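## Task

Get the coaster into the gray tray, resting upright (not flipped).

## Robot and tools

Robot: two seven-joint Kinova Gen3 arms, left_arm and right_arm, each ending in a suction cup instead of fingers. The controlled point of each arm is its cup point, the centre of the cup rim (rim 31 mm across). The cup opens along the cup point's own +z axis. About 3 cm back from the rim the tool widens to roughly 5 cm sideways, so leave room near walls and the other arm. Orienting the cup does not fix the elbow, and large turns can swing it.

Frame: everything is in the scene frame. Its origin is at table-top height, halfway between the nominal arm bases. +z points up, +x points out over the table, and left_arm sits on the +y side (image left/right does not follow these names). Calibrated bases: left_arm at (-0.054, +0.373, +0.030) m, right_arm at (+0.021, -0.307, +0.030) m. Printed cup positions and orientations may be off by a few cm, more at long reach.

Row layout (shared by execute_actions and move): a single flat list of 14 numbers covering both arms, even if one arm stays still. Order: left dx, dy, dz, rx, ry, rz, left suction, then right dx, dy, dz, rx, ry, rz, right suction. Each value lies in [-1, 1]. The six pose numbers are offsets, not poses: they are measured from that arm's Hand target at the moment the action or move begins, along scene axes. Scale: 1.0 equals 0.6 m for dx/dy/dz and 180 degrees for rotation; rx, ry, rz form one rotation vector, turning about the Hand target's position. Because every call counts from the current Hand target, sending the same offset twice moves the arm twice. Six zeros re-request the current Hand target. Suction is an absolute level: +1 is full vacuum (about 55 kPa under ambient), a fraction asks for that share, 0.05 or less switches it off. It persists, so to keep a grip repeat the last value you sent; a 0 is a real command that releases.

execute_actions(actions, cameras): actions is a list of actions; each action is a table of up to 15 rows, one per 1/30 s control step, and a short table repeats its last row to fill 15 steps. Every row counts from the start-of-action Hand target, not from the row before. An empty actions list returns state and all camera images. cameras: list of names, ["all"], [] or null.

move(target, speed, blend, blocking, cameras): target is one 14-number row or a list of up to 15 rows; all rows are offsets from the same starting Hand targets. The cup points travel in straight lines, ending together, with no obstacle avoidance. speed is metres per second, 0.002 to 0.5 (default 0.25), either one value or one per target; rotation is capped at twice that in rad/s and at 0.873 rad/s. blend is a corner radius in metres for passing intermediate targets (0 means stop at each). Moves longer than 10 s are cut off. blocking=false returns after about 0.5 s while motion continues. Faster moves lag, overshoot and strike harder.

wait(seconds 0 to 10, cameras) lets time pass holding the last command. stop(cameras) brakes a running move. zoom_image(camera, region): camera is cam_left_wrist or cam_right_wrist (each 896x504); region [x0, y0, x1, y1] in pixels from the top-left, at most 504 wide and 504 high, from the newest image. clear_fault(arm) resets a reported torque fault on left_arm or right_arm. read_manual(section) only gives licence text. finished_scene(scene) ends the current scene, with scene being its integer number; once the first scene is ended, make no more calls in that reply.

Results: end_effector_position (m) and end_effector_quat_wxyz per arm; Hand target (last commanded pose after clipping, base for the next offsets); Tool commands; suction_measured (vacuum reached; near 0 means no seal) and part_present (turns 1 at 0.50, back to 0 under 0.45); joint positions, velocities (may read within noise or be omitted), torques; flange force in tool axes; motor temperatures; step readings of cup positions. A move adds a move: line, e.g. done (at rest within 3 mm and 2 degrees), off_target, moving, held or fault, plus limits=paced (pose clipped) or limits=held (steps withheld). Neither done nor off_target tells you about contact. Each step clips orientation to within 32 degrees of the current one. A cup often stops a bit short; the next command re-requests it, or add the gap as an offset.

Picking: switch suction on and press the rim flat onto a smooth face of the object so it seals all round; edges, holes or seams under the rim leak. Under vacuum the cup shortens, so the held part sits up to about 13 mm nearer the tool. Placing: set the part down on its support first, then switch suction off, then retreat at least 20 mm; the springing cup may nudge it. A cup sealed onto the table pins the tool until suction is off.

Avoid: arms are stiff, so aiming even a few mm beyond a firm contact pushes hard; back the target off past the cup point to relieve it. Do not let objects fall, drop, or leave the table, do not release moving parts, and keep the two arms and anything they carry apart, since the clearance check will not stop last links colliding. Torque limits: 104.5 N m for the four larger joints, 51.3 N m for the wrist joints; exceeding them, or a joint straying over 5 degrees from plan, faults the arm until clear_fault. Holding loads or stretching out heats motors: a MOTOR HOT line appears at 60 °C and at 75 °C the arm sags and stops for 30 to 60 s or more. Loose objects may be bumped now and then. Time keeps running while you think.

Each tool is called after ">>>" as name(argument=value, ...), one argument or row to a line, values as JSON.

## Session

>>> execute_actions(
  actions=[],
)

Scene clock: 0.00 s.
left_arm: end_effector_position=(+0.1744, +0.2532, +0.1343) suction_measured=0.00 part_present=0 end_effector_quat_wxyz=(-0.375, +0.728, +0.476, +0.322) | right_arm: end_effector_position=(+0.5272, -0.1061, +0.2833) suction_measured=0.00 part_present=0 end_effector_quat_wxyz=(-0.303, +0.935, +0.183, +0.006)
Joint positions: left_arm=[0.789 0.924 0.316 2.005 -0.764 1.375 -3.397] | right_arm=[-0.088 0.652 -0.099 1.384 -0.603 1.196 0.488]
Joint velocities: within noise
Joint torques (N m): no reading
Motor temperatures (°C): left_arm=[37 33 36 41 43 40 43] | right_arm=[32 36 36 37 44 44 43]
Flange force (N): no reading
Hand target: left_arm +0.1744, +0.2532, +0.1343; -0.375, +0.728, +0.476, +0.322 | right_arm +0.5272, -0.1061, +0.2833; -0.303, +0.935, +0.183, +0.006
Tool commands: left_gripper/suction=+0.0 right_gripper/suction=+0.0

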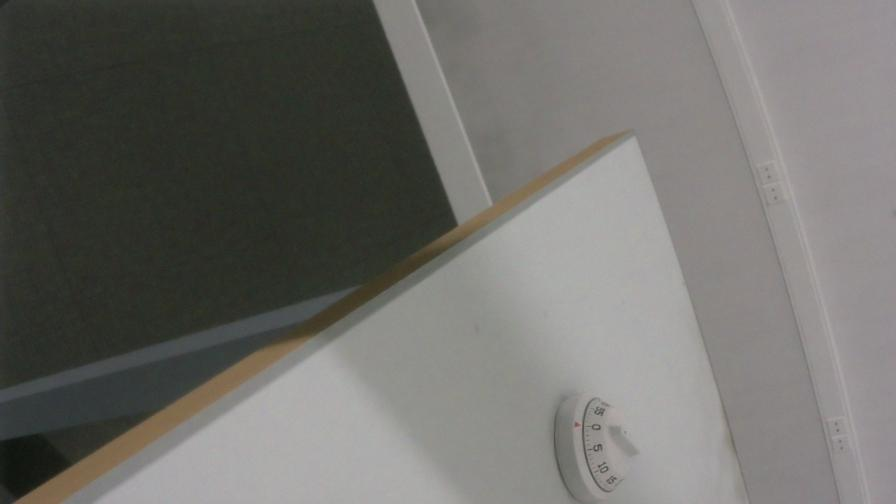

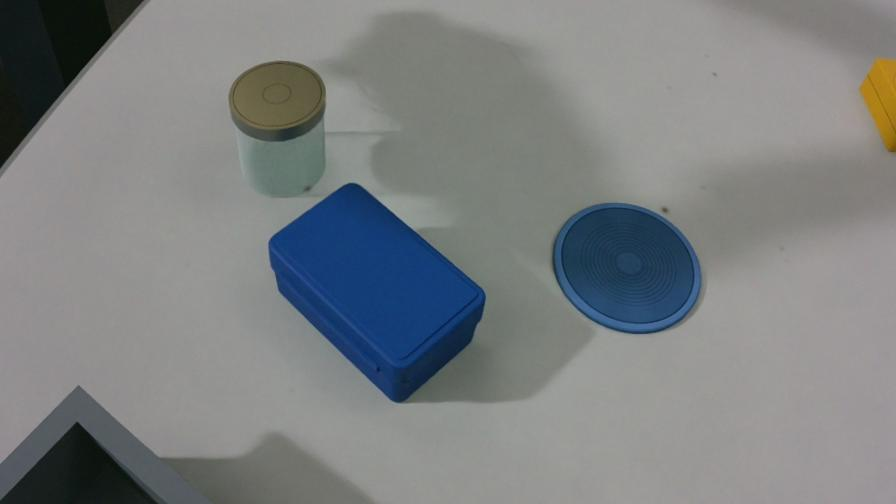

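>>> zoom_image(
  camera="cam_right_wrist",
  region=[530, 180, 730, 350],
)

>>> zoom_image(
  camera="cam_right_wrist",
  region=[0, 300, 300, 504],
)

Scaled by 2.520 from the camera's 896x504 image, which has a finer 1280x720 frame.

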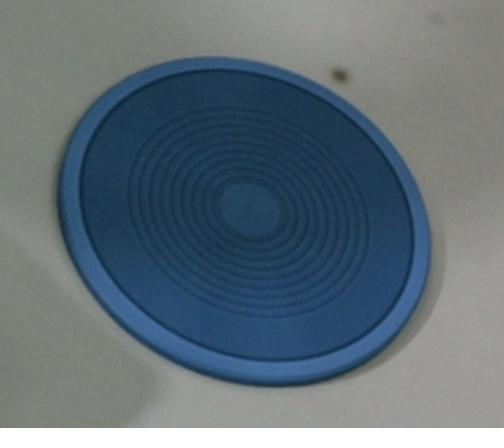

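Scaled by 1.680 from the camera's 896x504 image, which has a finer 1280x720 frame.

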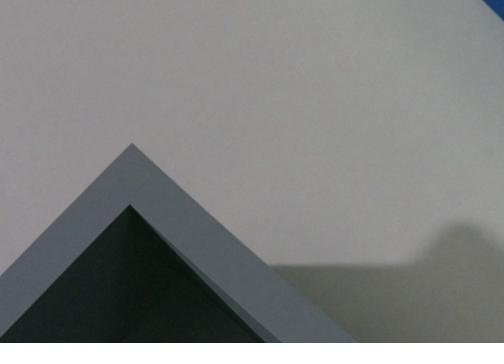

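>>> move(
  target=[0,0,0,0,0,0,0, -0.212,0.177,0.228,-0.1973,0.0039,-0.1192,0],
  speed=0.2,
  cameras=["cam_right_wrist"],
)

Scene clock: 67.07 s.
left_arm: end_effector_position=(+0.1744, +0.2532, +0.1343) suction_measured=0.00 part_present=0 end_effector_quat_wxyz=(-0.375, +0.728, +0.476, +0.322) | right_arm: end_effector_position=(+0.4000, +0.0001, +0.4201) suction_measured=0.00 part_present=0 end_effector_quat_wxyz=(+0.000, +1.000, -0.001, +0.000)
Joint positions: left_arm=[0.789 0.924 0.316 2.005 -0.764 1.375 -3.397] | right_arm=[-0.812 0.424 0.106 1.157 -0.044 1.562 -0.698]
Joint torques (N m): left_arm=[-0.39 -14.06 1.26 -1.52 0.17 1.55 -0.48] | right_arm=[1.05 -13.79 0.72 -9.53 0 -0.11 0.37]
Flange force (N): left_arm=[0.2 -3.5 3.0] | right_arm=[-10.5 4.9 7.7]
Hand target: left_arm +0.1744, +0.2532, +0.1343; -0.375, +0.728, +0.476, +0.322 | right_arm +0.4000, +0.0001, +0.4201; +0.000, +1.000, -0.001, +0.000
Off the commanded pose: left_arm 0.000 m, 0 deg | right_arm 0.000 m, 0 deg.
move: done
Images, in order (width x height): cam_right_wrist 896x504.

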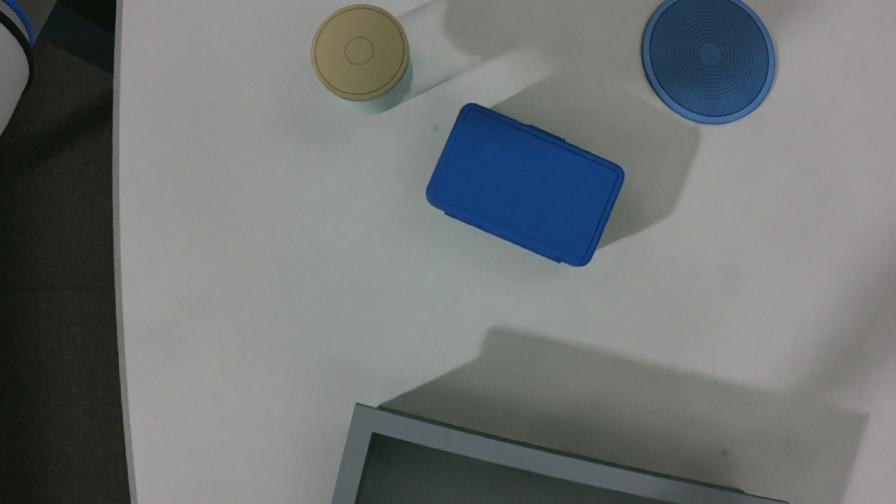

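>>> move(
  target=[0,0,0,0,0,0,0, 0.0833,-0.3667,0.1,0,0,0,0],
  speed=0.2,
  cameras=["cam_right_wrist"],
)

Scene clock: 92.90 s.
left_arm: end_effector_position=(+0.1744, +0.2532, +0.1343) suction_measured=0.00 part_present=0 end_effector_quat_wxyz=(-0.375, +0.728, +0.476, +0.322) | right_arm: end_effector_position=(+0.4500, -0.2199, +0.4801) suction_measured=0.00 part_present=0 end_effector_quat_wxyz=(+0.000, +1.000, -0.001, +0.000)
Joint positions: left_arm=[0.789 0.924 0.316 2.005 -0.764 1.375 -3.397] | right_arm=[-0.419 0.305 0.221 1.147 -0.067 1.695 -0.199]
Joint torques (N m): left_arm=[-0.34 -14.08 1.2 -1.55 0.14 1.55 -0.44] | right_arm=[0.77 -11.54 0.84 -9.53 -0.05 -0.1 0.5]
Flange force (N): left_arm=[0.3 -3.5 3.0] | right_arm=[-11.5 -0.6 9.6]
Hand target: left_arm +0.1744, +0.2532, +0.1343; -0.375, +0.728, +0.476, +0.322 | right_arm +0.4500, -0.2199, +0.4801; +0.000, +1.000, -0.001, +0.000
Off the commanded pose: left_arm 0.000 m, 0 deg | right_arm 0.000 m, 0 deg.
move: done
Images, in order (width x height): cam_right_wrist 896x504.

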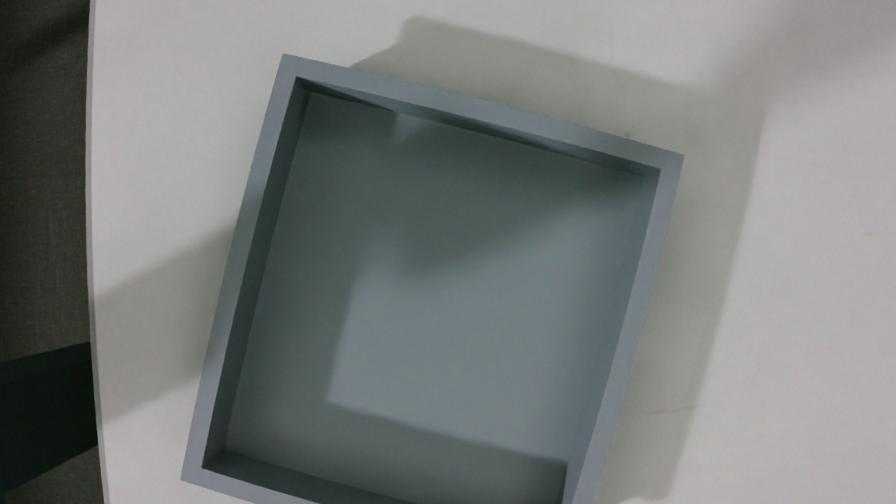

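>>> move(
  target=[
    [0.043,0,0.35,-0.0658,0.0565,-0.0835,0, 0,0,0,0,0,0,0],
    [0.4593,-0.0887,0.4762,-0.2632,0.2259,-0.3339,0, 0,0,0,0,0,0,0],
  ],
  speed=0.2,
  blend=0.05,
  cameras=["all"],
)

Scene clock: 135.13 s.
left_arm: end_effector_position=(+0.4500, +0.2000, +0.4200) suction_measured=0.00 part_present=0 end_effector_quat_wxyz=(+0.001, +1.000, +0.000, +0.000) | right_arm: end_effector_position=(+0.4500, -0.2199, +0.4801) suction_measured=0.00 part_present=0 end_effector_quat_wxyz=(+0.000, +1.000, -0.001, +0.000)
Joint positions: left_arm=[0.009 0.594 0.611 0.969 -0.327 1.661 -5.784] | right_arm=[-0.419 0.305 0.221 1.147 -0.067 1.695 -0.199]
Joint torques (N m): left_arm=[-0.33 -15.6 2.24 -7.75 0.04 0.24 -0.42] | right_arm=[1.07 -11.55 0.93 -9.5 -0.06 -0.17 0.38]
Flange force (N): left_arm=[-6.0 -0.6 4.9] | right_arm=[-11.5 -0.9 9.3]
Hand target: left_arm +0.4500, +0.2000, +0.4200; +0.001, +1.000, +0.000, +0.000 | right_arm +0.4500, -0.2199, +0.4801; +0.000, +1.000, -0.001, +0.000
Off the commanded pose: left_arm 0.000 m, 0 deg | right_arm 0.000 m, 0 deg.
move: done

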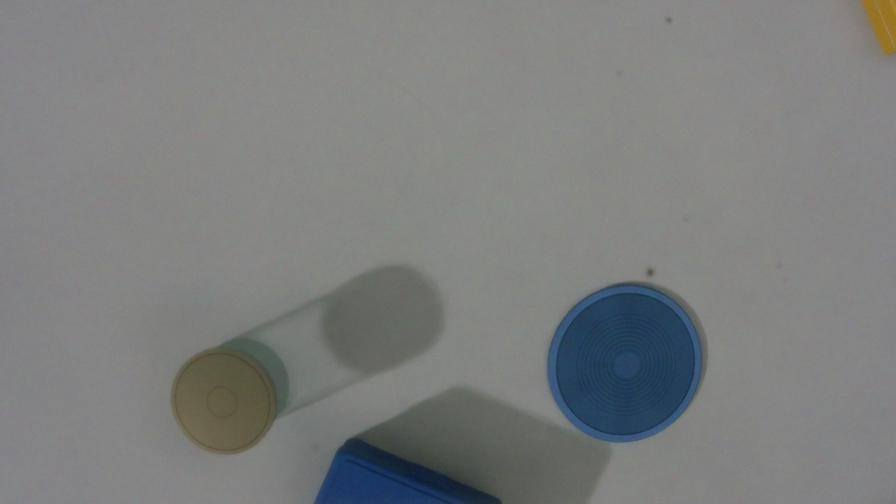

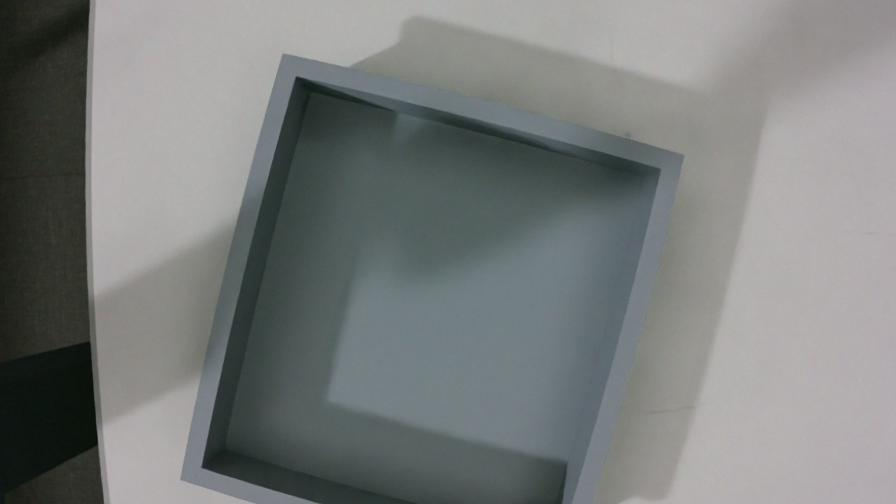

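>>> move(
  target=[0.1667,-0.0833,0,0,0,0,0, 0,0,0,0,0,0,0],
  speed=0.2,
  cameras=["cam_left_wrist"],
)

>>> move(
  target=[0,0,-0.25,0,0,0,0, 0,0,0,0,0,0,0],
  speed=0.2,
  cameras=["cam_left_wrist"],
)

Scene clock: 143.50 s.
left_arm: end_effector_position=(+0.5492, +0.1504, +0.4195) suction_measured=0.00 part_present=0 end_effector_quat_wxyz=(+0.009, +1.000, +0.000, +0.023) | right_arm: end_effector_position=(+0.4500, -0.2199, +0.4801) suction_measured=0.00 part_present=0 end_effector_quat_wxyz=(+0.000, +1.000, -0.001, +0.000)
Joint positions: left_arm=[0.314 1.023 0.53 0.035 -0.517 2.039 -5.953] | right_arm=[-0.419 0.305 0.221 1.147 -0.067 1.695 -0.199]
Joint torques (N m): left_arm=[-0.35 -21.04 0.55 -6.46 0.1 0.19 -0.44] | right_arm=[1.03 -11.51 0.88 -9.56 -0.07 -0.09 0.32]
Flange force (N): left_arm=no reading | right_arm=[-11.8 -0.6 9.8]
Hand target: left_arm +0.5500, +0.1501, +0.4200; +0.001, +1.000, +0.000, +0.000 | right_arm +0.4500, -0.2199, +0.4801; +0.000, +1.000, -0.001, +0.000
Off the commanded pose: left_arm 0.001 m, 3 deg | right_arm 0.000 m, 0 deg.
elbow stopped short (left arm): the move would have taken joint 4 (elbow) straighter than the controller allows.
move: off_target (left_arm)
Images, in order (width x height): cam_left_wrist 896x504.

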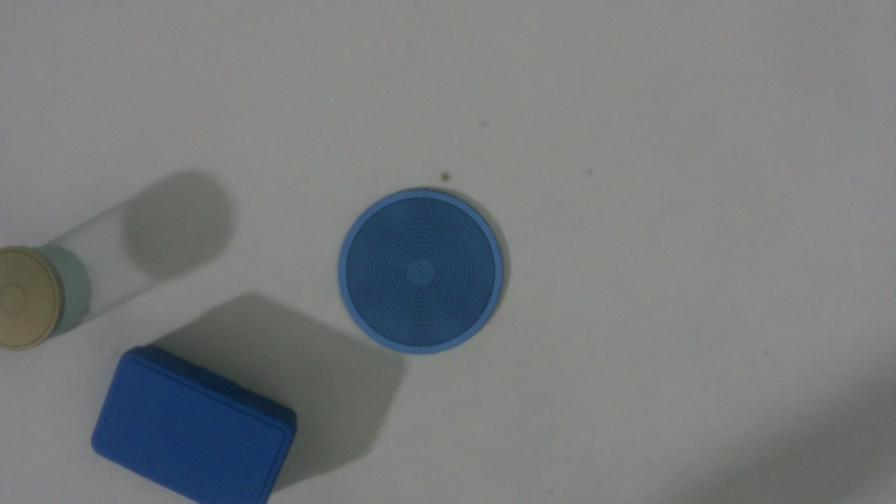

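Scene clock: 144.90 s.
left_arm: end_effector_position=(+0.5500, +0.1501, +0.2700) suction_measured=0.00 part_present=0 end_effector_quat_wxyz=(+0.001, +1.000, +0.000, +0.000) | right_arm: end_effector_position=(+0.4500, -0.2199, +0.4801) suction_measured=0.00 part_present=0 end_effector_quat_wxyz=(+0.000, +1.000, -0.001, +0.000)
Joint positions: left_arm=[0.139 0.949 0.566 0.774 -0.451 1.508 -5.765] | right_arm=[-0.419 0.305 0.221 1.147 -0.067 1.695 -0.199]
Joint torques (N m): left_arm=[-0.38 -20.63 2.55 -7.49 0.05 0.23 -0.42] | right_arm=[0.99 -11.56 0.89 -9.48 -0.06 -0.17 0.35]
Flange force (N): left_arm=[-8.6 -1.9 3.9] | right_arm=[-11.3 -0.7 9.2]
Hand target: left_arm +0.5500, +0.1501, +0.2700; +0.001, +1.000, +0.000, +0.000 | right_arm +0.4500, -0.2199, +0.4801; +0.000, +1.000, -0.001, +0.000
Off the commanded pose: left_arm 0.000 m, 0 deg | right_arm 0.000 m, 0 deg.
move: done
Images, in order (width x height): cam_left_wrist 896x504.

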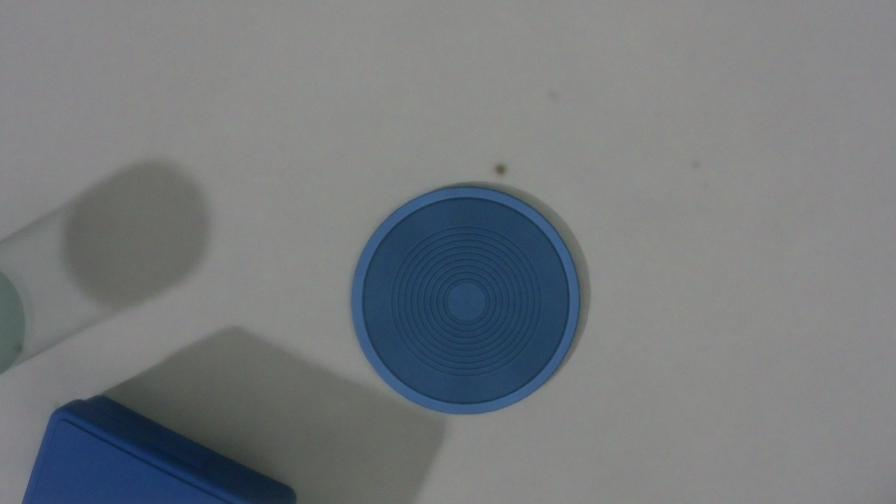

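>>> zoom_image(
  camera="cam_left_wrist",
  region=[330, 170, 600, 430],
)

Scaled by 1.867 from the camera's 896x504 image, which has a finer 1280x720 frame.

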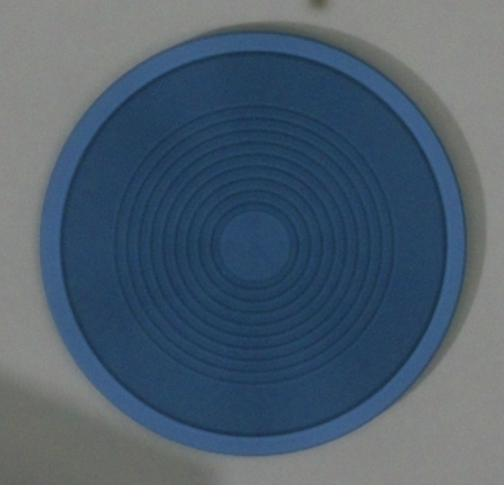

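>>> move(
  target=[0,0,-0.16667,0,0,0,0, 0,0,0,0,0,0,0],
  speed=0.15,
  cameras=["cam_left_wrist"],
)

Scene clock: 160.03 s.
left_arm: end_effector_position=(+0.5500, +0.1501, +0.1700) suction_measured=0.00 part_present=0 end_effector_quat_wxyz=(+0.001, +1.000, +0.000, +0.000) | right_arm: end_effector_position=(+0.4500, -0.2199, +0.4801) suction_measured=0.00 part_present=0 end_effector_quat_wxyz=(+0.000, +1.000, -0.001, +0.000)
Joint positions: left_arm=[0.116 1.023 0.54 0.956 -0.477 1.268 -5.717] | right_arm=[-0.419 0.305 0.221 1.147 -0.067 1.695 -0.199]
Joint torques (N m): left_arm=[-0.38 -20.84 2.95 -7.16 0.06 0.28 -0.41] | right_arm=[0.96 -11.5 0.83 -9.39 -0.04 -0.13 0.33]
Flange force (N): left_arm=[-8.0 -1.7 2.4] | right_arm=[-11.1 -0.6 9.0]
Hand target: left_arm +0.5500, +0.1501, +0.1700; +0.001, +1.000, +0.000, +0.000 | right_arm +0.4500, -0.2199, +0.4801; +0.000, +1.000, -0.001, +0.000
Off the commanded pose: left_arm 0.000 m, 0 deg | right_arm 0.000 m, 0 deg.
move: done
Images, in order (width x height): cam_left_wrist 896x504.

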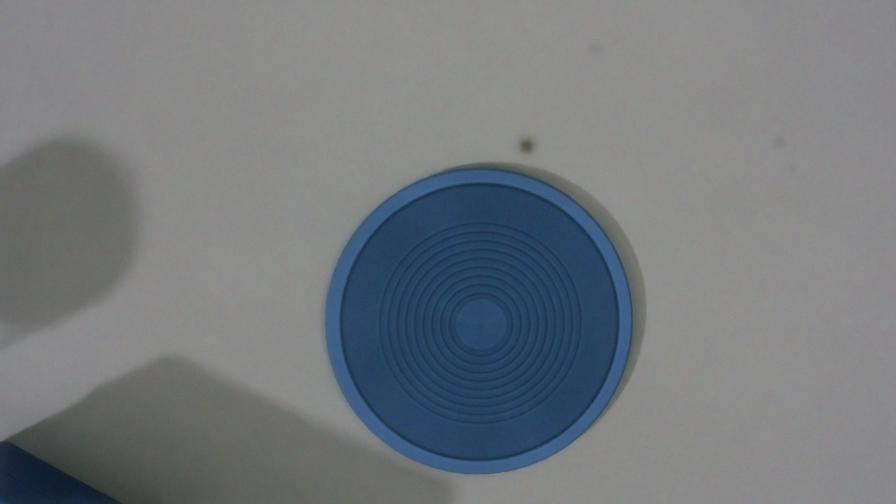

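>>> move(
  target=[0.0283,0.0517,-0.15,0,0,0,0, 0,0,0,0,0,0,0],
  speed=0.1,
  cameras=["cam_left_wrist"],
)

Scene clock: 195.60 s.
left_arm: end_effector_position=(+0.5670, +0.1811, +0.0800) suction_measured=0.00 part_present=0 end_effector_quat_wxyz=(+0.001, +1.000, +0.000, +0.000) | right_arm: end_effector_position=(+0.4500, -0.2199, +0.4801) suction_measured=0.00 part_present=0 end_effector_quat_wxyz=(+0.000, +1.000, -0.001, +0.000)
Joint positions: left_arm=[0.071 1.146 0.509 0.99 -0.515 1.116 -5.748] | right_arm=[-0.419 0.305 0.221 1.147 -0.067 1.695 -0.199]
Joint torques (N m): left_arm=[-0.39 -21.26 3.08 -6.59 0.04 0.26 -0.41] | right_arm=[1 -11.56 0.86 -9.49 -0.05 -0.2 0.39]
Flange force (N): left_arm=[-8.0 -1.2 0.9] | right_arm=[-11.4 -0.8 9.1]
Hand target: left_arm +0.5670, +0.1811, +0.0800; +0.001, +1.000, +0.000, +0.000 | right_arm +0.4500, -0.2199, +0.4801; +0.000, +1.000, -0.001, +0.000
Off the commanded pose: left_arm 0.000 m, 0 deg | right_arm 0.000 m, 0 deg.
move: done
Images, in order (width x height): cam_left_wrist 896x504.

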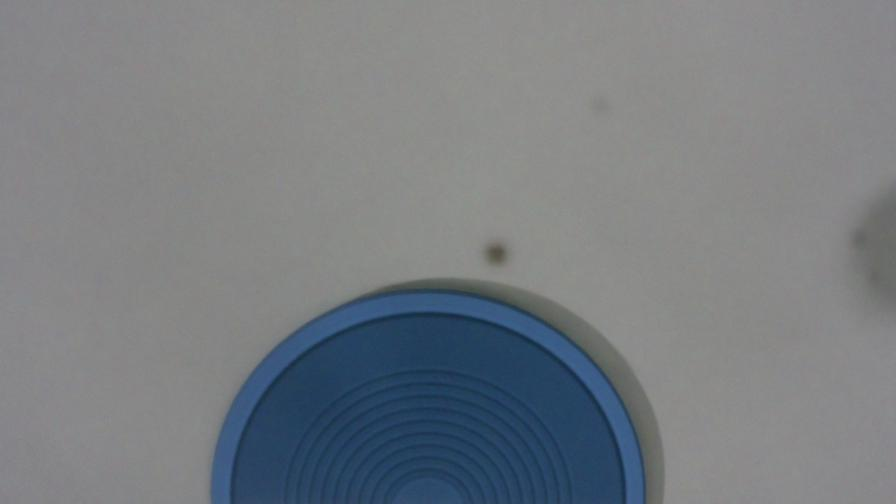

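>>> move(
  target=[0.0015,-0.0025,-0.0917,0,0,0,1, 0,0,0,0,0,0,0],
  speed=0.08,
  cameras=["cam_left_wrist"],
)

Scene clock: 204.83 s.
left_arm: end_effector_position=(+0.5679, +0.1796, +0.0250) suction_measured=0.00 part_present=0 end_effector_quat_wxyz=(+0.001, +1.000, +0.000, +0.000) | right_arm: end_effector_position=(+0.4500, -0.2199, +0.4801) suction_measured=0.00 part_present=0 end_effector_quat_wxyz=(+0.000, +1.000, -0.001, +0.000)
Joint positions: left_arm=[0.081 1.229 0.487 0.988 -0.537 1.034 -5.736] | right_arm=[-0.419 0.305 0.221 1.147 -0.067 1.695 -0.199]
Joint torques (N m): left_arm=[-0.37 -22.01 3.1 -6.33 0.06 0.27 -0.4] | right_arm=[1.02 -11.53 0.92 -9.51 0.01 -0.14 0.42]
Flange force (N): left_arm=[-7.5 -1.1 0.9] | right_arm=[-11.6 -0.9 9.4]
Hand target: left_arm +0.5679, +0.1796, +0.0250; +0.001, +1.000, +0.000, +0.000 | right_arm +0.4500, -0.2199, +0.4801; +0.000, +1.000, -0.001, +0.000
Off the commanded pose: left_arm 0.000 m, 0 deg | right_arm 0.000 m, 0 deg.
move: done
Images, in order (width x height): cam_left_wrist 896x504.

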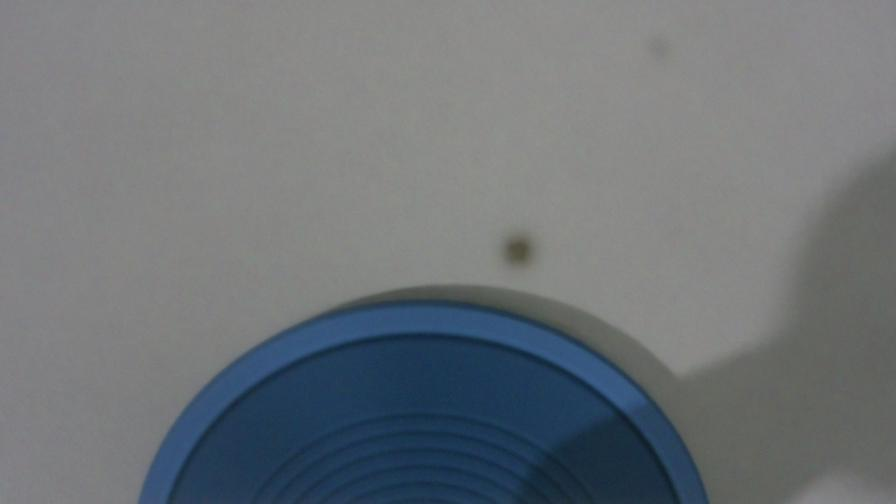

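>>> move(
  target=[0,0,-0.0433,0,0,0,1, 0,0,0,0,0,0,0],
  speed=0.03,
)

>>> move(
  target=[0,0,-0.005,0,0,0,1, 0,0,0,0,0,0,0],
  speed=0.02,
)

>>> move(
  target=[0,0,-0.005,0,0,0,1, 0,0,0,0,0,0,0],
  speed=0.02,
)

Scene clock: 212.13 s.
left_arm: end_effector_position=(+0.5679, +0.1796, -0.0010) suction_measured=0.39 part_present=0 end_effector_quat_wxyz=(+0.001, +1.000, +0.000, +0.000) | right_arm: end_effector_position=(+0.4500, -0.2199, +0.4801) suction_measured=0.00 part_present=0 end_effector_quat_wxyz=(+0.000, +1.000, -0.001, +0.000)
Joint positions: left_arm=[0.085 1.27 0.477 0.982 -0.547 0.999 -5.733] | right_arm=[-0.419 0.305 0.221 1.147 -0.067 1.695 -0.199]
Joint torques (N m): left_arm=[-0.36 -22.3 3.13 -6.14 0.02 0.18 -0.41] | right_arm=[0.92 -11.52 0.9 -9.48 -0.08 -0.15 0.38]
Flange force (N): left_arm=[-6.7 -0.9 0.8] | right_arm=[-11.4 -0.6 9.3]
Hand target: left_arm +0.5679, +0.1796, -0.0010; +0.001, +1.000, +0.000, +0.000 | right_arm +0.4500, -0.2199, +0.4801; +0.000, +1.000, -0.001, +0.000
Off the commanded pose: left_arm 0.000 m, 0 deg | right_arm 0.000 m, 0 deg.
move: done

Scene clock: 212.83 s.
left_arm: end_effector_position=(+0.5679, +0.1796, -0.0040) suction_measured=0.94 part_present=1 end_effector_quat_wxyz=(+0.001, +1.000, +0.000, +0.000) | right_arm: end_effector_position=(+0.4500, -0.2199, +0.4801) suction_measured=0.00 part_present=0 end_effector_quat_wxyz=(+0.000, +1.000, -0.001, +0.000)
Joint positions: left_arm=[0.086 1.275 0.476 0.981 -0.548 0.995 -5.733] | right_arm=[-0.419 0.305 0.221 1.147 -0.067 1.695 -0.199]
Joint torques (N m): left_arm=[-0.4 -22.24 3.04 -6.17 0.04 0.28 -0.41] | right_arm=[0.91 -11.58 0.93 -9.46 -0.01 -0.17 0.35]
Flange force (N): left_arm=[-7.4 -1.0 0.8] | right_arm=[-11.1 -0.6 9.1]
Hand target: left_arm +0.5679, +0.1796, -0.0040; +0.001, +1.000, +0.000, +0.000 | right_arm +0.4500, -0.2199, +0.4801; +0.000, +1.000, -0.001, +0.000
Off the commanded pose: left_arm 0.000 m, 0 deg | right_arm 0.000 m, 0 deg.
move: done

Scene clock: 213.53 s.
left_arm: end_effector_position=(+0.5679, +0.1796, -0.0070) suction_measured=0.99 part_present=1 end_effector_quat_wxyz=(+0.001, +1.000, +0.000, +0.000) | right_arm: end_effector_position=(+0.4500, -0.2199, +0.4801) suction_measured=0.00 part_present=0 end_effector_quat_wxyz=(+0.000, +1.000, -0.001, +0.000)
Joint positions: left_arm=[0.086 1.28 0.475 0.979 -0.549 0.991 -5.732] | right_arm=[-0.419 0.305 0.221 1.147 -0.067 1.695 -0.199]
Joint torques (N m): left_arm=[-0.35 -22.18 3.12 -6.15 0.06 0.27 -0.41] | right_arm=[0.97 -11.48 0.9 -9.52 -0.06 -0.12 0.35]
Flange force (N): left_arm=[-7.6 -1.2 0.6] | right_arm=[-11.7 -0.6 9.5]
Hand target: left_arm +0.5679, +0.1796, -0.0070; +0.001, +1.000, +0.000, +0.000 | right_arm +0.4500, -0.2199, +0.4801; +0.000, +1.000, -0.001, +0.000
Off the commanded pose: left_arm 0.000 m, 0 deg | right_arm 0.000 m, 0 deg.
move: done

>>> move(
  target=[0,0,0.2,0,0,0,1, 0,0,0,0,0,0,0],
  speed=0.1,
  cameras=["cam_left_wrist"],
)

Scene clock: 236.93 s.
left_arm: end_effector_position=(+0.5679, +0.1796, +0.1130) suction_measured=0.99 part_present=1 end_effector_quat_wxyz=(+0.001, +1.000, +0.000, +0.000) | right_arm: end_effector_position=(+0.4500, -0.2199, +0.4801) suction_measured=0.00 part_present=0 end_effector_quat_wxyz=(+0.000, +1.000, -0.001, +0.000)
Joint positions: left_arm=[0.072 1.106 0.522 0.965 -0.502 1.179 -5.758] | right_arm=[-0.419 0.305 0.221 1.147 -0.067 1.695 -0.199]
Joint torques (N m): left_arm=[-0.36 -21.53 3.03 -6.88 0.05 0.25 -0.41] | right_arm=[0.96 -11.45 0.94 -9.4 -0.05 -0.18 0.33]
Flange force (N): left_arm=[-7.7 -1.2 1.8] | right_arm=[-11.2 -0.6 8.9]
Hand target: left_arm +0.5679, +0.1796, +0.1130; +0.001, +1.000, +0.000, +0.000 | right_arm +0.4500, -0.2199, +0.4801; +0.000, +1.000, -0.001, +0.000
Off the commanded pose: left_arm 0.000 m, 0 deg | right_arm 0.000 m, 0 deg.
move: done
Images, in order (width x height): cam_left_wrist 896x504.

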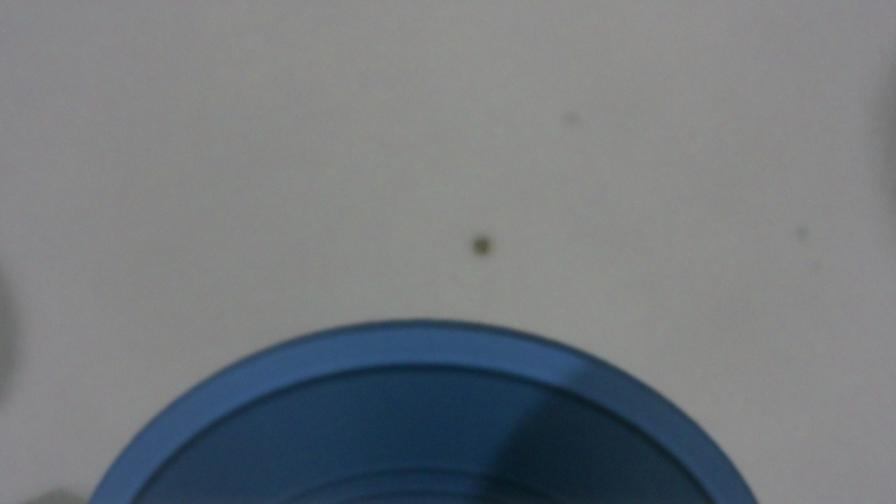

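>>> move(
  target=[-0.2798,-0.0493,0.3117,-0.5,0,0,1, -0.0833,0.1165,-0.3,0.5,0,0,0],
  speed=0.25,
  cameras=["all"],
)

Scene clock: 250.07 s.
left_arm: end_effector_position=(+0.4000, +0.1500, +0.3000) suction_measured=0.99 part_present=1 end_effector_quat_wxyz=(+0.708, +0.707, +0.000, +0.000) | right_arm: end_effector_position=(+0.4000, -0.1500, +0.3001) suction_measured=0.00 part_present=0 end_effector_quat_wxyz=(+0.707, -0.707, +0.001, +0.000)
Joint positions: left_arm=[-0.865 1.561 1.465 1.854 0.138 0.596 -6.472] | right_arm=[0.248 0.822 -0.032 2.031 -1.33 1.618 1.284]
Joint torques (N m): left_arm=[-0.32 -14.13 8.16 -0.59 1.03 0.55 -0.41] | right_arm=[1 -13.99 -0.52 -4.05 -0.45 1.43 0.36]
Flange force (N): left_arm=[-2.9 0.1 1.4] | right_arm=[-6.5 -2.0 4.4]
Hand target: left_arm +0.4000, +0.1500, +0.3000; +0.708, +0.707, +0.000, +0.000 | right_arm +0.4000, -0.1500, +0.3001; +0.707, -0.707, +0.001, +0.000
Off the commanded pose: left_arm 0.000 m, 0 deg | right_arm 0.000 m, 0 deg.
move: done

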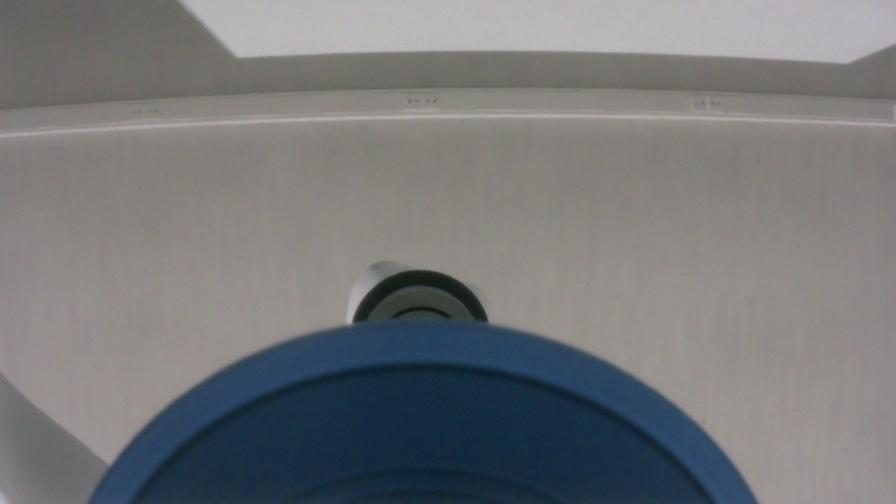

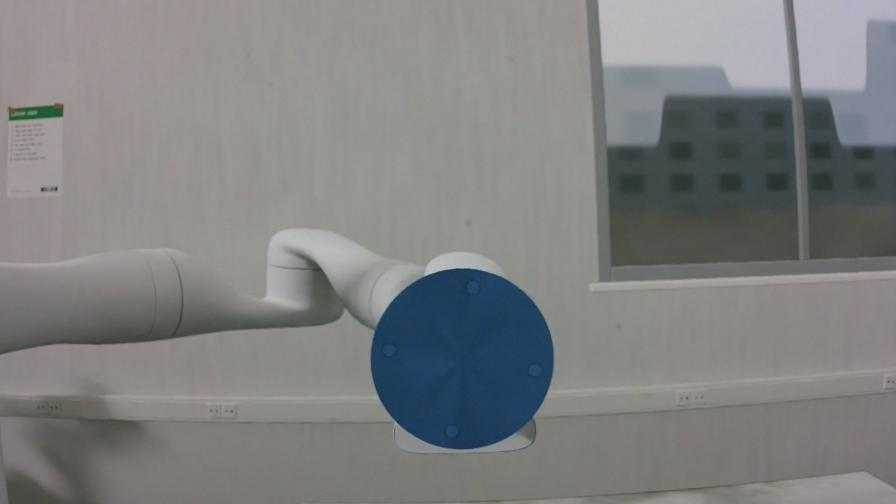

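>>> move(
  target=[0,0,0,0,0,0,1, 0,0.16667,0,0,0,0,0],
  speed=0.15,
  cameras=["cam_right_wrist"],
)

Scene clock: 259.80 s.
left_arm: end_effector_position=(+0.4000, +0.1500, +0.3000) suction_measured=0.99 part_present=1 end_effector_quat_wxyz=(+0.708, +0.707, +0.000, +0.000) | right_arm: end_effector_position=(+0.4000, -0.0500, +0.3001) suction_measured=0.00 part_present=0 end_effector_quat_wxyz=(+0.707, -0.707, +0.001, +0.000)
Joint positions: left_arm=[-0.865 1.561 1.465 1.854 0.138 0.596 -6.472] | right_arm=[0.061 0.811 -0.128 2.088 -1.558 1.478 1.323]
Joint torques (N m): left_arm=[-0.38 -14.15 8.13 -0.68 1.03 0.55 -0.45] | right_arm=[1.07 -13.72 -1.01 -4.12 -0.31 1.43 0.38]
Flange force (N): left_arm=[-3.1 0.2 1.5] | right_arm=[-7.2 -2.4 2.7]
Hand target: left_arm +0.4000, +0.1500, +0.3000; +0.708, +0.707, +0.000, +0.000 | right_arm +0.4000, -0.0500, +0.3001; +0.707, -0.707, +0.001, +0.000
Off the commanded pose: left_arm 0.000 m, 0 deg | right_arm 0.000 m, 0 deg.
move: done
Images, in order (width x height): cam_right_wrist 896x504.

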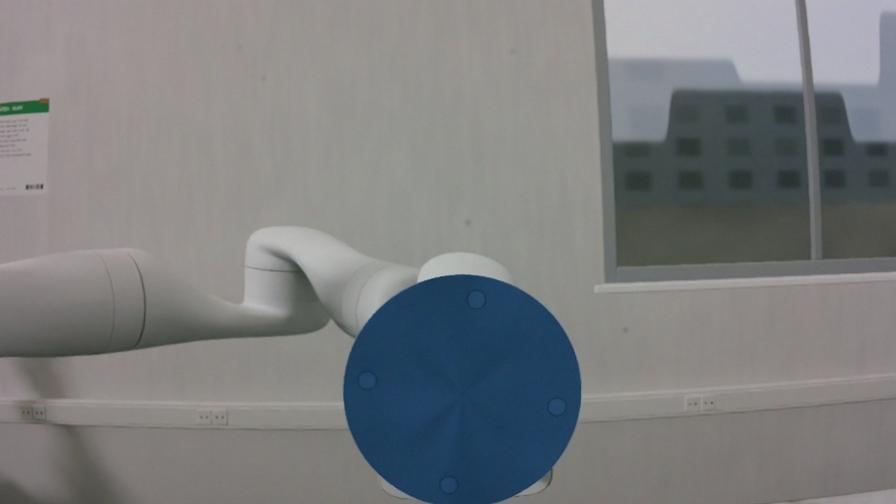

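>>> move(
  target=[0,0,0,0,0,0,1, 0,0.31667,-0.0017,0,0,0,1],
  speed=0.1,
  cameras=["all"],
)

Scene clock: 280.40 s.
left_arm: end_effector_position=(+0.4000, +0.1500, +0.3000) suction_measured=0.99 part_present=1 end_effector_quat_wxyz=(+0.708, +0.707, +0.000, +0.000) | right_arm: end_effector_position=(+0.4000, +0.1400, +0.2990) suction_measured=0.00 part_present=0 end_effector_quat_wxyz=(+0.707, -0.707, +0.001, +0.000)
Joint positions: left_arm=[-0.865 1.561 1.465 1.854 0.138 0.596 -6.472] | right_arm=[-0.299 0.856 -0.288 1.963 -1.968 1.231 1.347]
Joint torques (N m): left_arm=[-0.33 -14.15 8.16 -0.61 1.02 0.52 -0.4] | right_arm=[1.09 -15.3 -1.85 -5.5 -0.43 1.42 0.34]
Flange force (N): left_arm=[-2.9 0.1 1.3] | right_arm=[-7.8 -1.8 -1.8]
Hand target: left_arm +0.4000, +0.1500, +0.3000; +0.708, +0.707, +0.000, +0.000 | right_arm +0.4000, +0.1400, +0.2990; +0.707, -0.707, +0.001, +0.000
Off the commanded pose: left_arm 0.000 m, 0 deg | right_arm 0.000 m, 0 deg.
move: done

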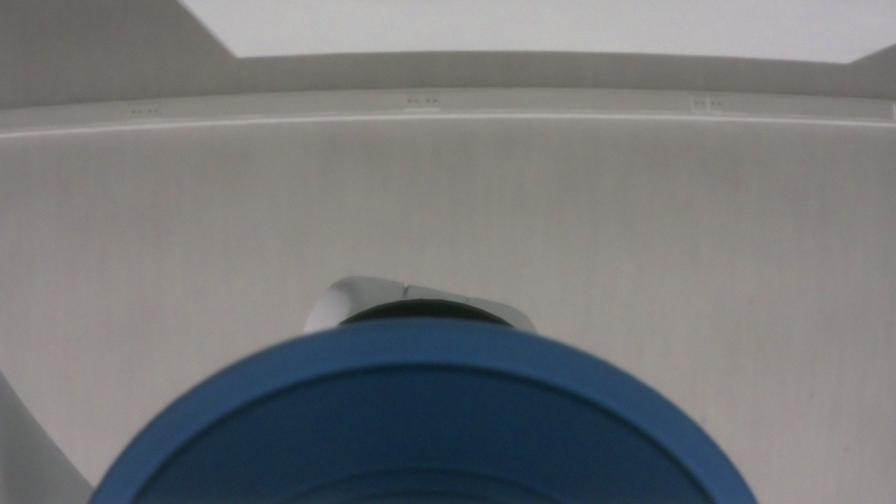

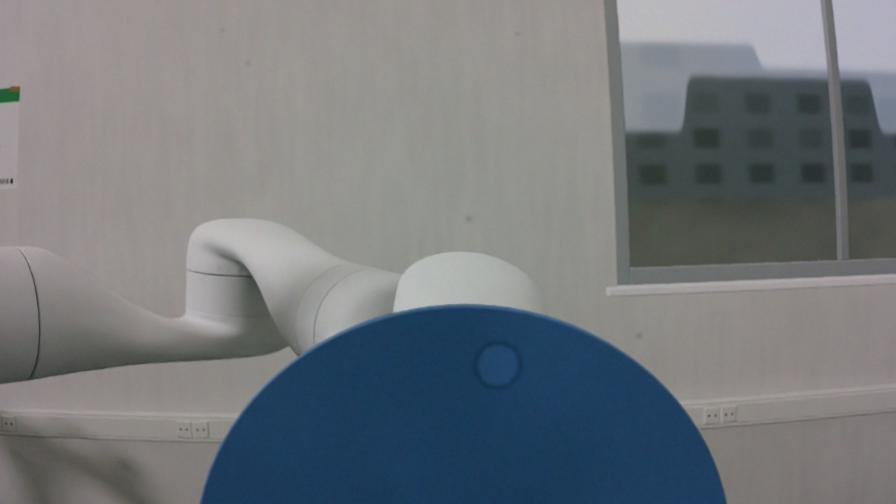

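>>> move(
  target=[0,0,0,0,0,0,1, 0,0.0167,0,0,0,0,1],
  speed=0.02,
)

>>> move(
  target=[0,0,0,0,0,0,1, 0,0.0067,0,0,0,0,1],
  speed=0.02,
)

Scene clock: 284.10 s.
left_arm: end_effector_position=(+0.4000, +0.1500, +0.3000) suction_measured=0.99 part_present=1 end_effector_quat_wxyz=(+0.708, +0.707, +0.000, +0.000) | right_arm: end_effector_position=(+0.4000, +0.1500, +0.2990) suction_measured=0.00 part_present=0 end_effector_quat_wxyz=(+0.707, -0.707, +0.001, +0.000)
Joint positions: left_arm=[-0.865 1.561 1.465 1.854 0.138 0.596 -6.472] | right_arm=[-0.317 0.861 -0.294 1.948 -1.985 1.218 1.346]
Joint torques (N m): left_arm=[-0.37 -14.15 8.18 -0.65 1.04 0.53 -0.43] | right_arm=[1.16 -15.56 -1.85 -5.76 -0.17 1.46 0.34]
Flange force (N): left_arm=[-3.0 0.1 1.5] | right_arm=[-8.7 -1.5 -1.5]
Hand target: left_arm +0.4000, +0.1500, +0.3000; +0.708, +0.707, +0.000, +0.000 | right_arm +0.4000, +0.1500, +0.2990; +0.707, -0.707, +0.001, +0.000
Off the commanded pose: left_arm 0.000 m, 0 deg | right_arm 0.000 m, 0 deg.
move: done

Scene clock: 284.80 s.
left_arm: end_effector_position=(+0.4000, +0.1500, +0.3000) suction_measured=0.99 part_present=1 end_effector_quat_wxyz=(+0.708, +0.707, +0.000, +0.000) | right_arm: end_effector_position=(+0.4000, +0.1540, +0.2990) suction_measured=0.00 part_present=0 end_effector_quat_wxyz=(+0.707, -0.707, +0.001, +0.000)
Joint positions: left_arm=[-0.865 1.561 1.465 1.854 0.138 0.596 -6.472] | right_arm=[-0.324 0.863 -0.296 1.942 -1.992 1.212 1.346]
Joint torques (N m): left_arm=[-0.36 -14.18 8.2 -0.66 1.03 0.56 -0.41] | right_arm=[0.9 -15.66 -1.87 -5.63 -0.28 1.46 0.37]
Flange force (N): left_arm=[-3.1 0.0 1.5] | right_arm=[-7.7 -1.5 -2.0]
Hand target: left_arm +0.4000, +0.1500, +0.3000; +0.708, +0.707, +0.000, +0.000 | right_arm +0.4000, +0.1540, +0.2990; +0.707, -0.707, +0.001, +0.000
Off the commanded pose: left_arm 0.000 m, 0 deg | right_arm 0.000 m, 0 deg.
move: done

>>> move(
  target=[0,0,0,0,0,0,1, 0,0.005,0,0,0,0,1],
  speed=0.02,
)

>>> move(
  target=[0,0,0,0,0,0,1, 0,0.005,0,0,0,0,1],
  speed=0.02,
)

Scene clock: 288.20 s.
left_arm: end_effector_position=(+0.4000, +0.1500, +0.3000) suction_measured=0.99 part_present=1 end_effector_quat_wxyz=(+0.708, +0.707, +0.000, +0.000) | right_arm: end_effector_position=(+0.4000, +0.1570, +0.2990) suction_measured=0.00 part_present=0 end_effector_quat_wxyz=(+0.707, -0.707, +0.001, +0.000)
Joint positions: left_arm=[-0.865 1.561 1.465 1.854 0.138 0.596 -6.472] | right_arm=[-0.33 0.864 -0.298 1.938 -1.997 1.208 1.345]
Joint torques (N m): left_arm=[-0.37 -14.18 8.14 -0.64 1.01 0.52 -0.39] | right_arm=[1.03 -15.65 -1.97 -5.58 -0.38 1.47 0.34]
Flange force (N): left_arm=[-2.9 0.1 1.5] | right_arm=[-7.4 -1.6 -1.9]
Hand target: left_arm +0.4000, +0.1500, +0.3000; +0.708, +0.707, +0.000, +0.000 | right_arm +0.4000, +0.1570, +0.2990; +0.707, -0.707, +0.001, +0.000
Off the commanded pose: left_arm 0.000 m, 0 deg | right_arm 0.000 m, 0 deg.
move: done

Scene clock: 288.90 s.
left_arm: end_effector_position=(+0.4000, +0.1500, +0.3000) suction_measured=0.99 part_present=1 end_effector_quat_wxyz=(+0.708, +0.707, +0.000, +0.000) | right_arm: end_effector_position=(+0.4000, +0.1600, +0.2990) suction_measured=0.00 part_present=0 end_effector_quat_wxyz=(+0.707, -0.707, +0.001, +0.000)
Joint positions: left_arm=[-0.865 1.561 1.465 1.854 0.138 0.596 -6.472] | right_arm=[-0.335 0.865 -0.3 1.933 -2.001 1.204 1.345]
Joint torques (N m): left_arm=[-0.28 -14.11 8.13 -0.65 1 0.53 -0.42] | right_arm=[1.02 -15.69 -1.98 -5.69 -0.34 1.44 0.3]
Flange force (N): left_arm=[-3.1 0.3 1.3] | right_arm=[-7.9 -1.5 -2.1]
Hand target: left_arm +0.4000, +0.1500, +0.3000; +0.708, +0.707, +0.000, +0.000 | right_arm +0.4000, +0.1600, +0.2990; +0.707, -0.707, +0.001, +0.000
Off the commanded pose: left_arm 0.000 m, 0 deg | right_arm 0.000 m, 0 deg.
move: done

>>> move(
  target=[0,0,0,0,0,0,1, 0,0.005,0,0,0,0,1],
  speed=0.02,
  cameras=["all"],
)

Scene clock: 291.57 s.
left_arm: end_effector_position=(+0.4000, +0.1500, +0.3000) suction_measured=1.00 part_present=1 end_effector_quat_wxyz=(+0.708, +0.707, +0.000, +0.000) | right_arm: end_effector_position=(+0.3999, +0.1631, +0.2991) suction_measured=0.66 part_present=1 end_effector_quat_wxyz=(+0.707, -0.707, +0.001, +0.000)
Joint positions: left_arm=[-0.865 1.561 1.465 1.854 0.138 0.596 -6.472] | right_arm=[-0.34 0.867 -0.301 1.928 -2.006 1.2 1.344]
Joint torques (N m): left_arm=[-5.22 -14.32 8.04 -2.76 1.02 0.51 -0.42] | right_arm=[4.98 -15.57 1.07 -4.33 -0.36 1.38 0.34]
Flange force (N): left_arm=[-3.8 0.0 12.2] | right_arm=[-7.7 -1.8 8.5]
Hand target: left_arm +0.4000, +0.1500, +0.3000; +0.708, +0.707, +0.000, +0.000 | right_arm +0.4000, +0.1630, +0.2990; +0.707, -0.707, +0.001, +0.000
Off the commanded pose: left_arm 0.000 m, 0 deg | right_arm 0.000 m, 0 deg.
move: done

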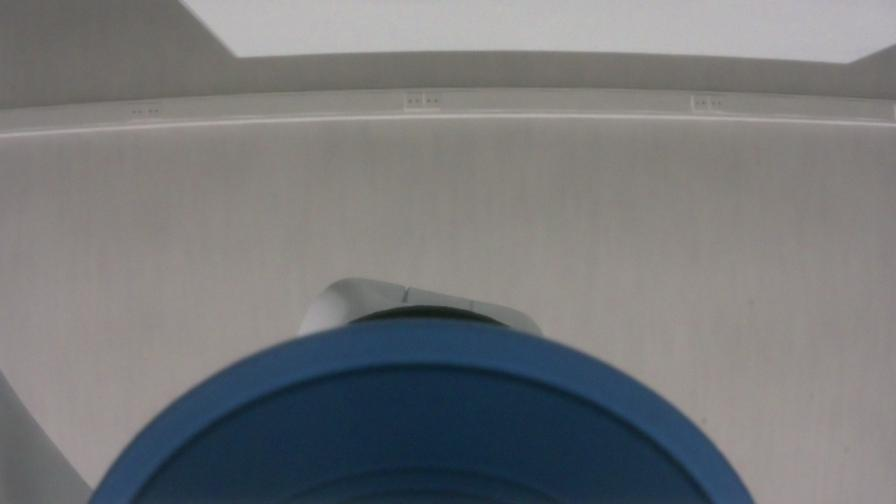

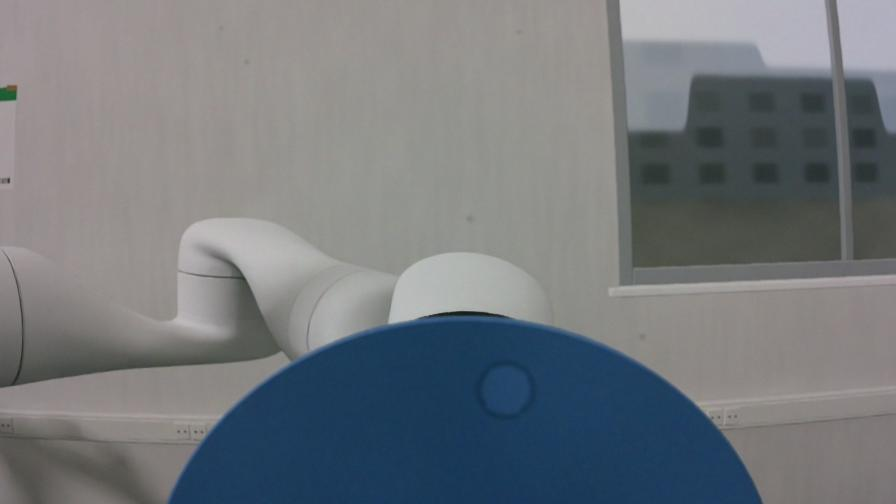

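>>> move(
  target=[0,0,0,0,0,0,1, 0,0.0067,0,0,0,0,1],
  speed=0.02,
)

Scene clock: 302.53 s.
left_arm: end_effector_position=(+0.4000, +0.1500, +0.3000) suction_measured=0.96 part_present=1 end_effector_quat_wxyz=(+0.708, +0.707, +0.000, +0.000) | right_arm: end_effector_position=(+0.4000, +0.1670, +0.2990) suction_measured=0.98 part_present=1 end_effector_quat_wxyz=(+0.707, -0.707, +0.001, +0.000)
Joint positions: left_arm=[-0.865 1.561 1.465 1.854 0.138 0.596 -6.472] | right_arm=[-0.347 0.869 -0.303 1.922 -2.013 1.194 1.344]
Joint torques (N m): left_arm=[-6.49 -14.39 8.18 -3.05 1.07 0.58 -0.42] | right_arm=[6.23 -15.43 1.74 -3.96 -0.28 1.35 0.32]
Flange force (N): left_arm=[-3.2 -0.4 15.0] | right_arm=[-8.1 -2.1 11.5]
Hand target: left_arm +0.4000, +0.1500, +0.3000; +0.708, +0.707, +0.000, +0.000 | right_arm +0.4000, +0.1670, +0.2990; +0.707, -0.707, +0.001, +0.000
Off the commanded pose: left_arm 0.000 m, 0 deg | right_arm 0.000 m, 0 deg.
move: done

>>> move(
  target=[0,0,0,0,0,0,0, 0,0,0,0,0,0,1],
  speed=0.05,
)

Scene clock: 310.60 s.
left_arm: end_effector_position=(+0.4000, +0.1500, +0.3000) suction_measured=0.00 part_present=0 end_effector_quat_wxyz=(+0.708, +0.707, +0.000, +0.000) | right_arm: end_effector_position=(+0.4000, +0.1670, +0.2990) suction_measured=0.99 part_present=1 end_effector_quat_wxyz=(+0.707, -0.707, +0.001, +0.000)
Joint positions: left_arm=[-0.865 1.561 1.465 1.854 0.138 0.596 -6.472] | right_arm=[-0.347 0.869 -0.304 1.922 -2.013 1.194 1.344]
Joint torques (N m): left_arm=[0.21 -14.05 8.01 -0.36 0.96 0.51 -0.41] | right_arm=[0.36 -15.94 -2.41 -5.92 -0.32 1.52 0.34]
Flange force (N): left_arm=[-2.7 0.5 0.2] | right_arm=[-7.5 -1.3 -3.7]
Hand target: left_arm +0.4000, +0.1500, +0.3000; +0.708, +0.707, +0.000, +0.000 | right_arm +0.4000, +0.1670, +0.2990; +0.707, -0.707, +0.001, +0.000
Off the commanded pose: left_arm 0.000 m, 0 deg | right_arm 0.000 m, 0 deg.
move: done

>>> move(
  target=[0,0.2,0,0,0,0,0, 0,0,0,0,0,0,1],
  speed=0.15,
  cameras=["all"],
)

Scene clock: 315.13 s.
left_arm: end_effector_position=(+0.4000, +0.2700, +0.3000) suction_measured=0.00 part_present=0 end_effector_quat_wxyz=(+0.708, +0.707, +0.000, +0.000) | right_arm: end_effector_position=(+0.4000, +0.1670, +0.2990) suction_measured=0.99 part_present=1 end_effector_quat_wxyz=(+0.707, -0.707, +0.001, +0.000)
Joint positions: left_arm=[-1.078 1.541 1.442 1.749 0.111 0.915 -6.45] | right_arm=[-0.347 0.869 -0.304 1.922 -2.013 1.194 1.344]
Joint torques (N m): left_arm=[-0.3 -14.67 7.89 -0.81 1.37 0.44 -0.46] | right_arm=[0.95 -15.9 -2.01 -5.82 -0.35 1.5 0.3]
Flange force (N): left_arm=[-2.7 0.3 2.0] | right_arm=[-7.9 -1.3 -2.4]
Hand target: left_arm +0.4000, +0.2700, +0.3000; +0.708, +0.707, +0.000, +0.000 | right_arm +0.4000, +0.1670, +0.2990; +0.707, -0.707, +0.001, +0.000
Off the commanded pose: left_arm 0.000 m, 0 deg | right_arm 0.000 m, 0 deg.
move: done

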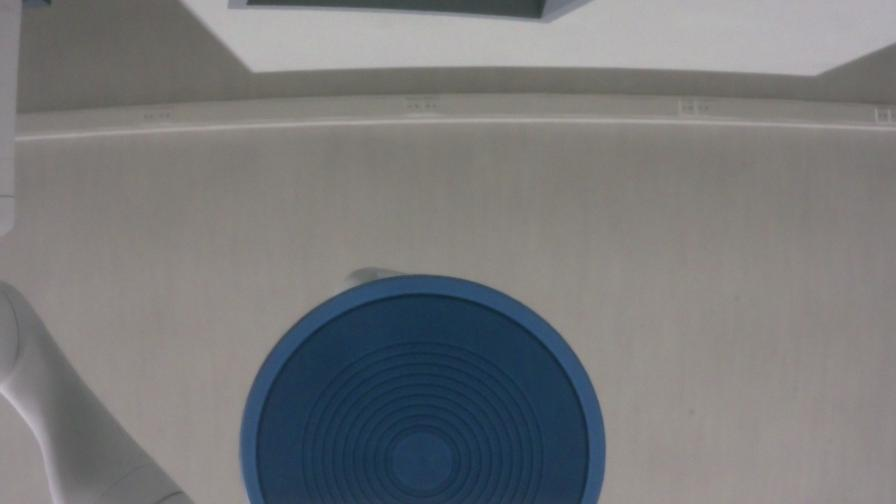

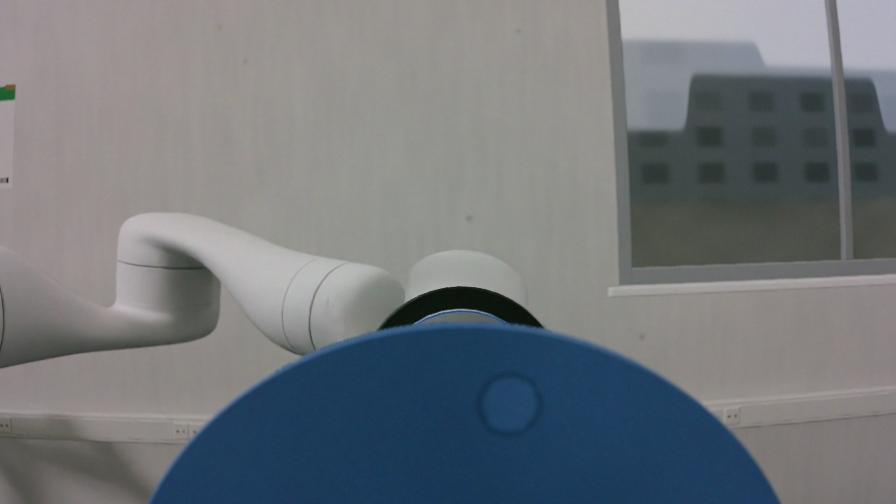

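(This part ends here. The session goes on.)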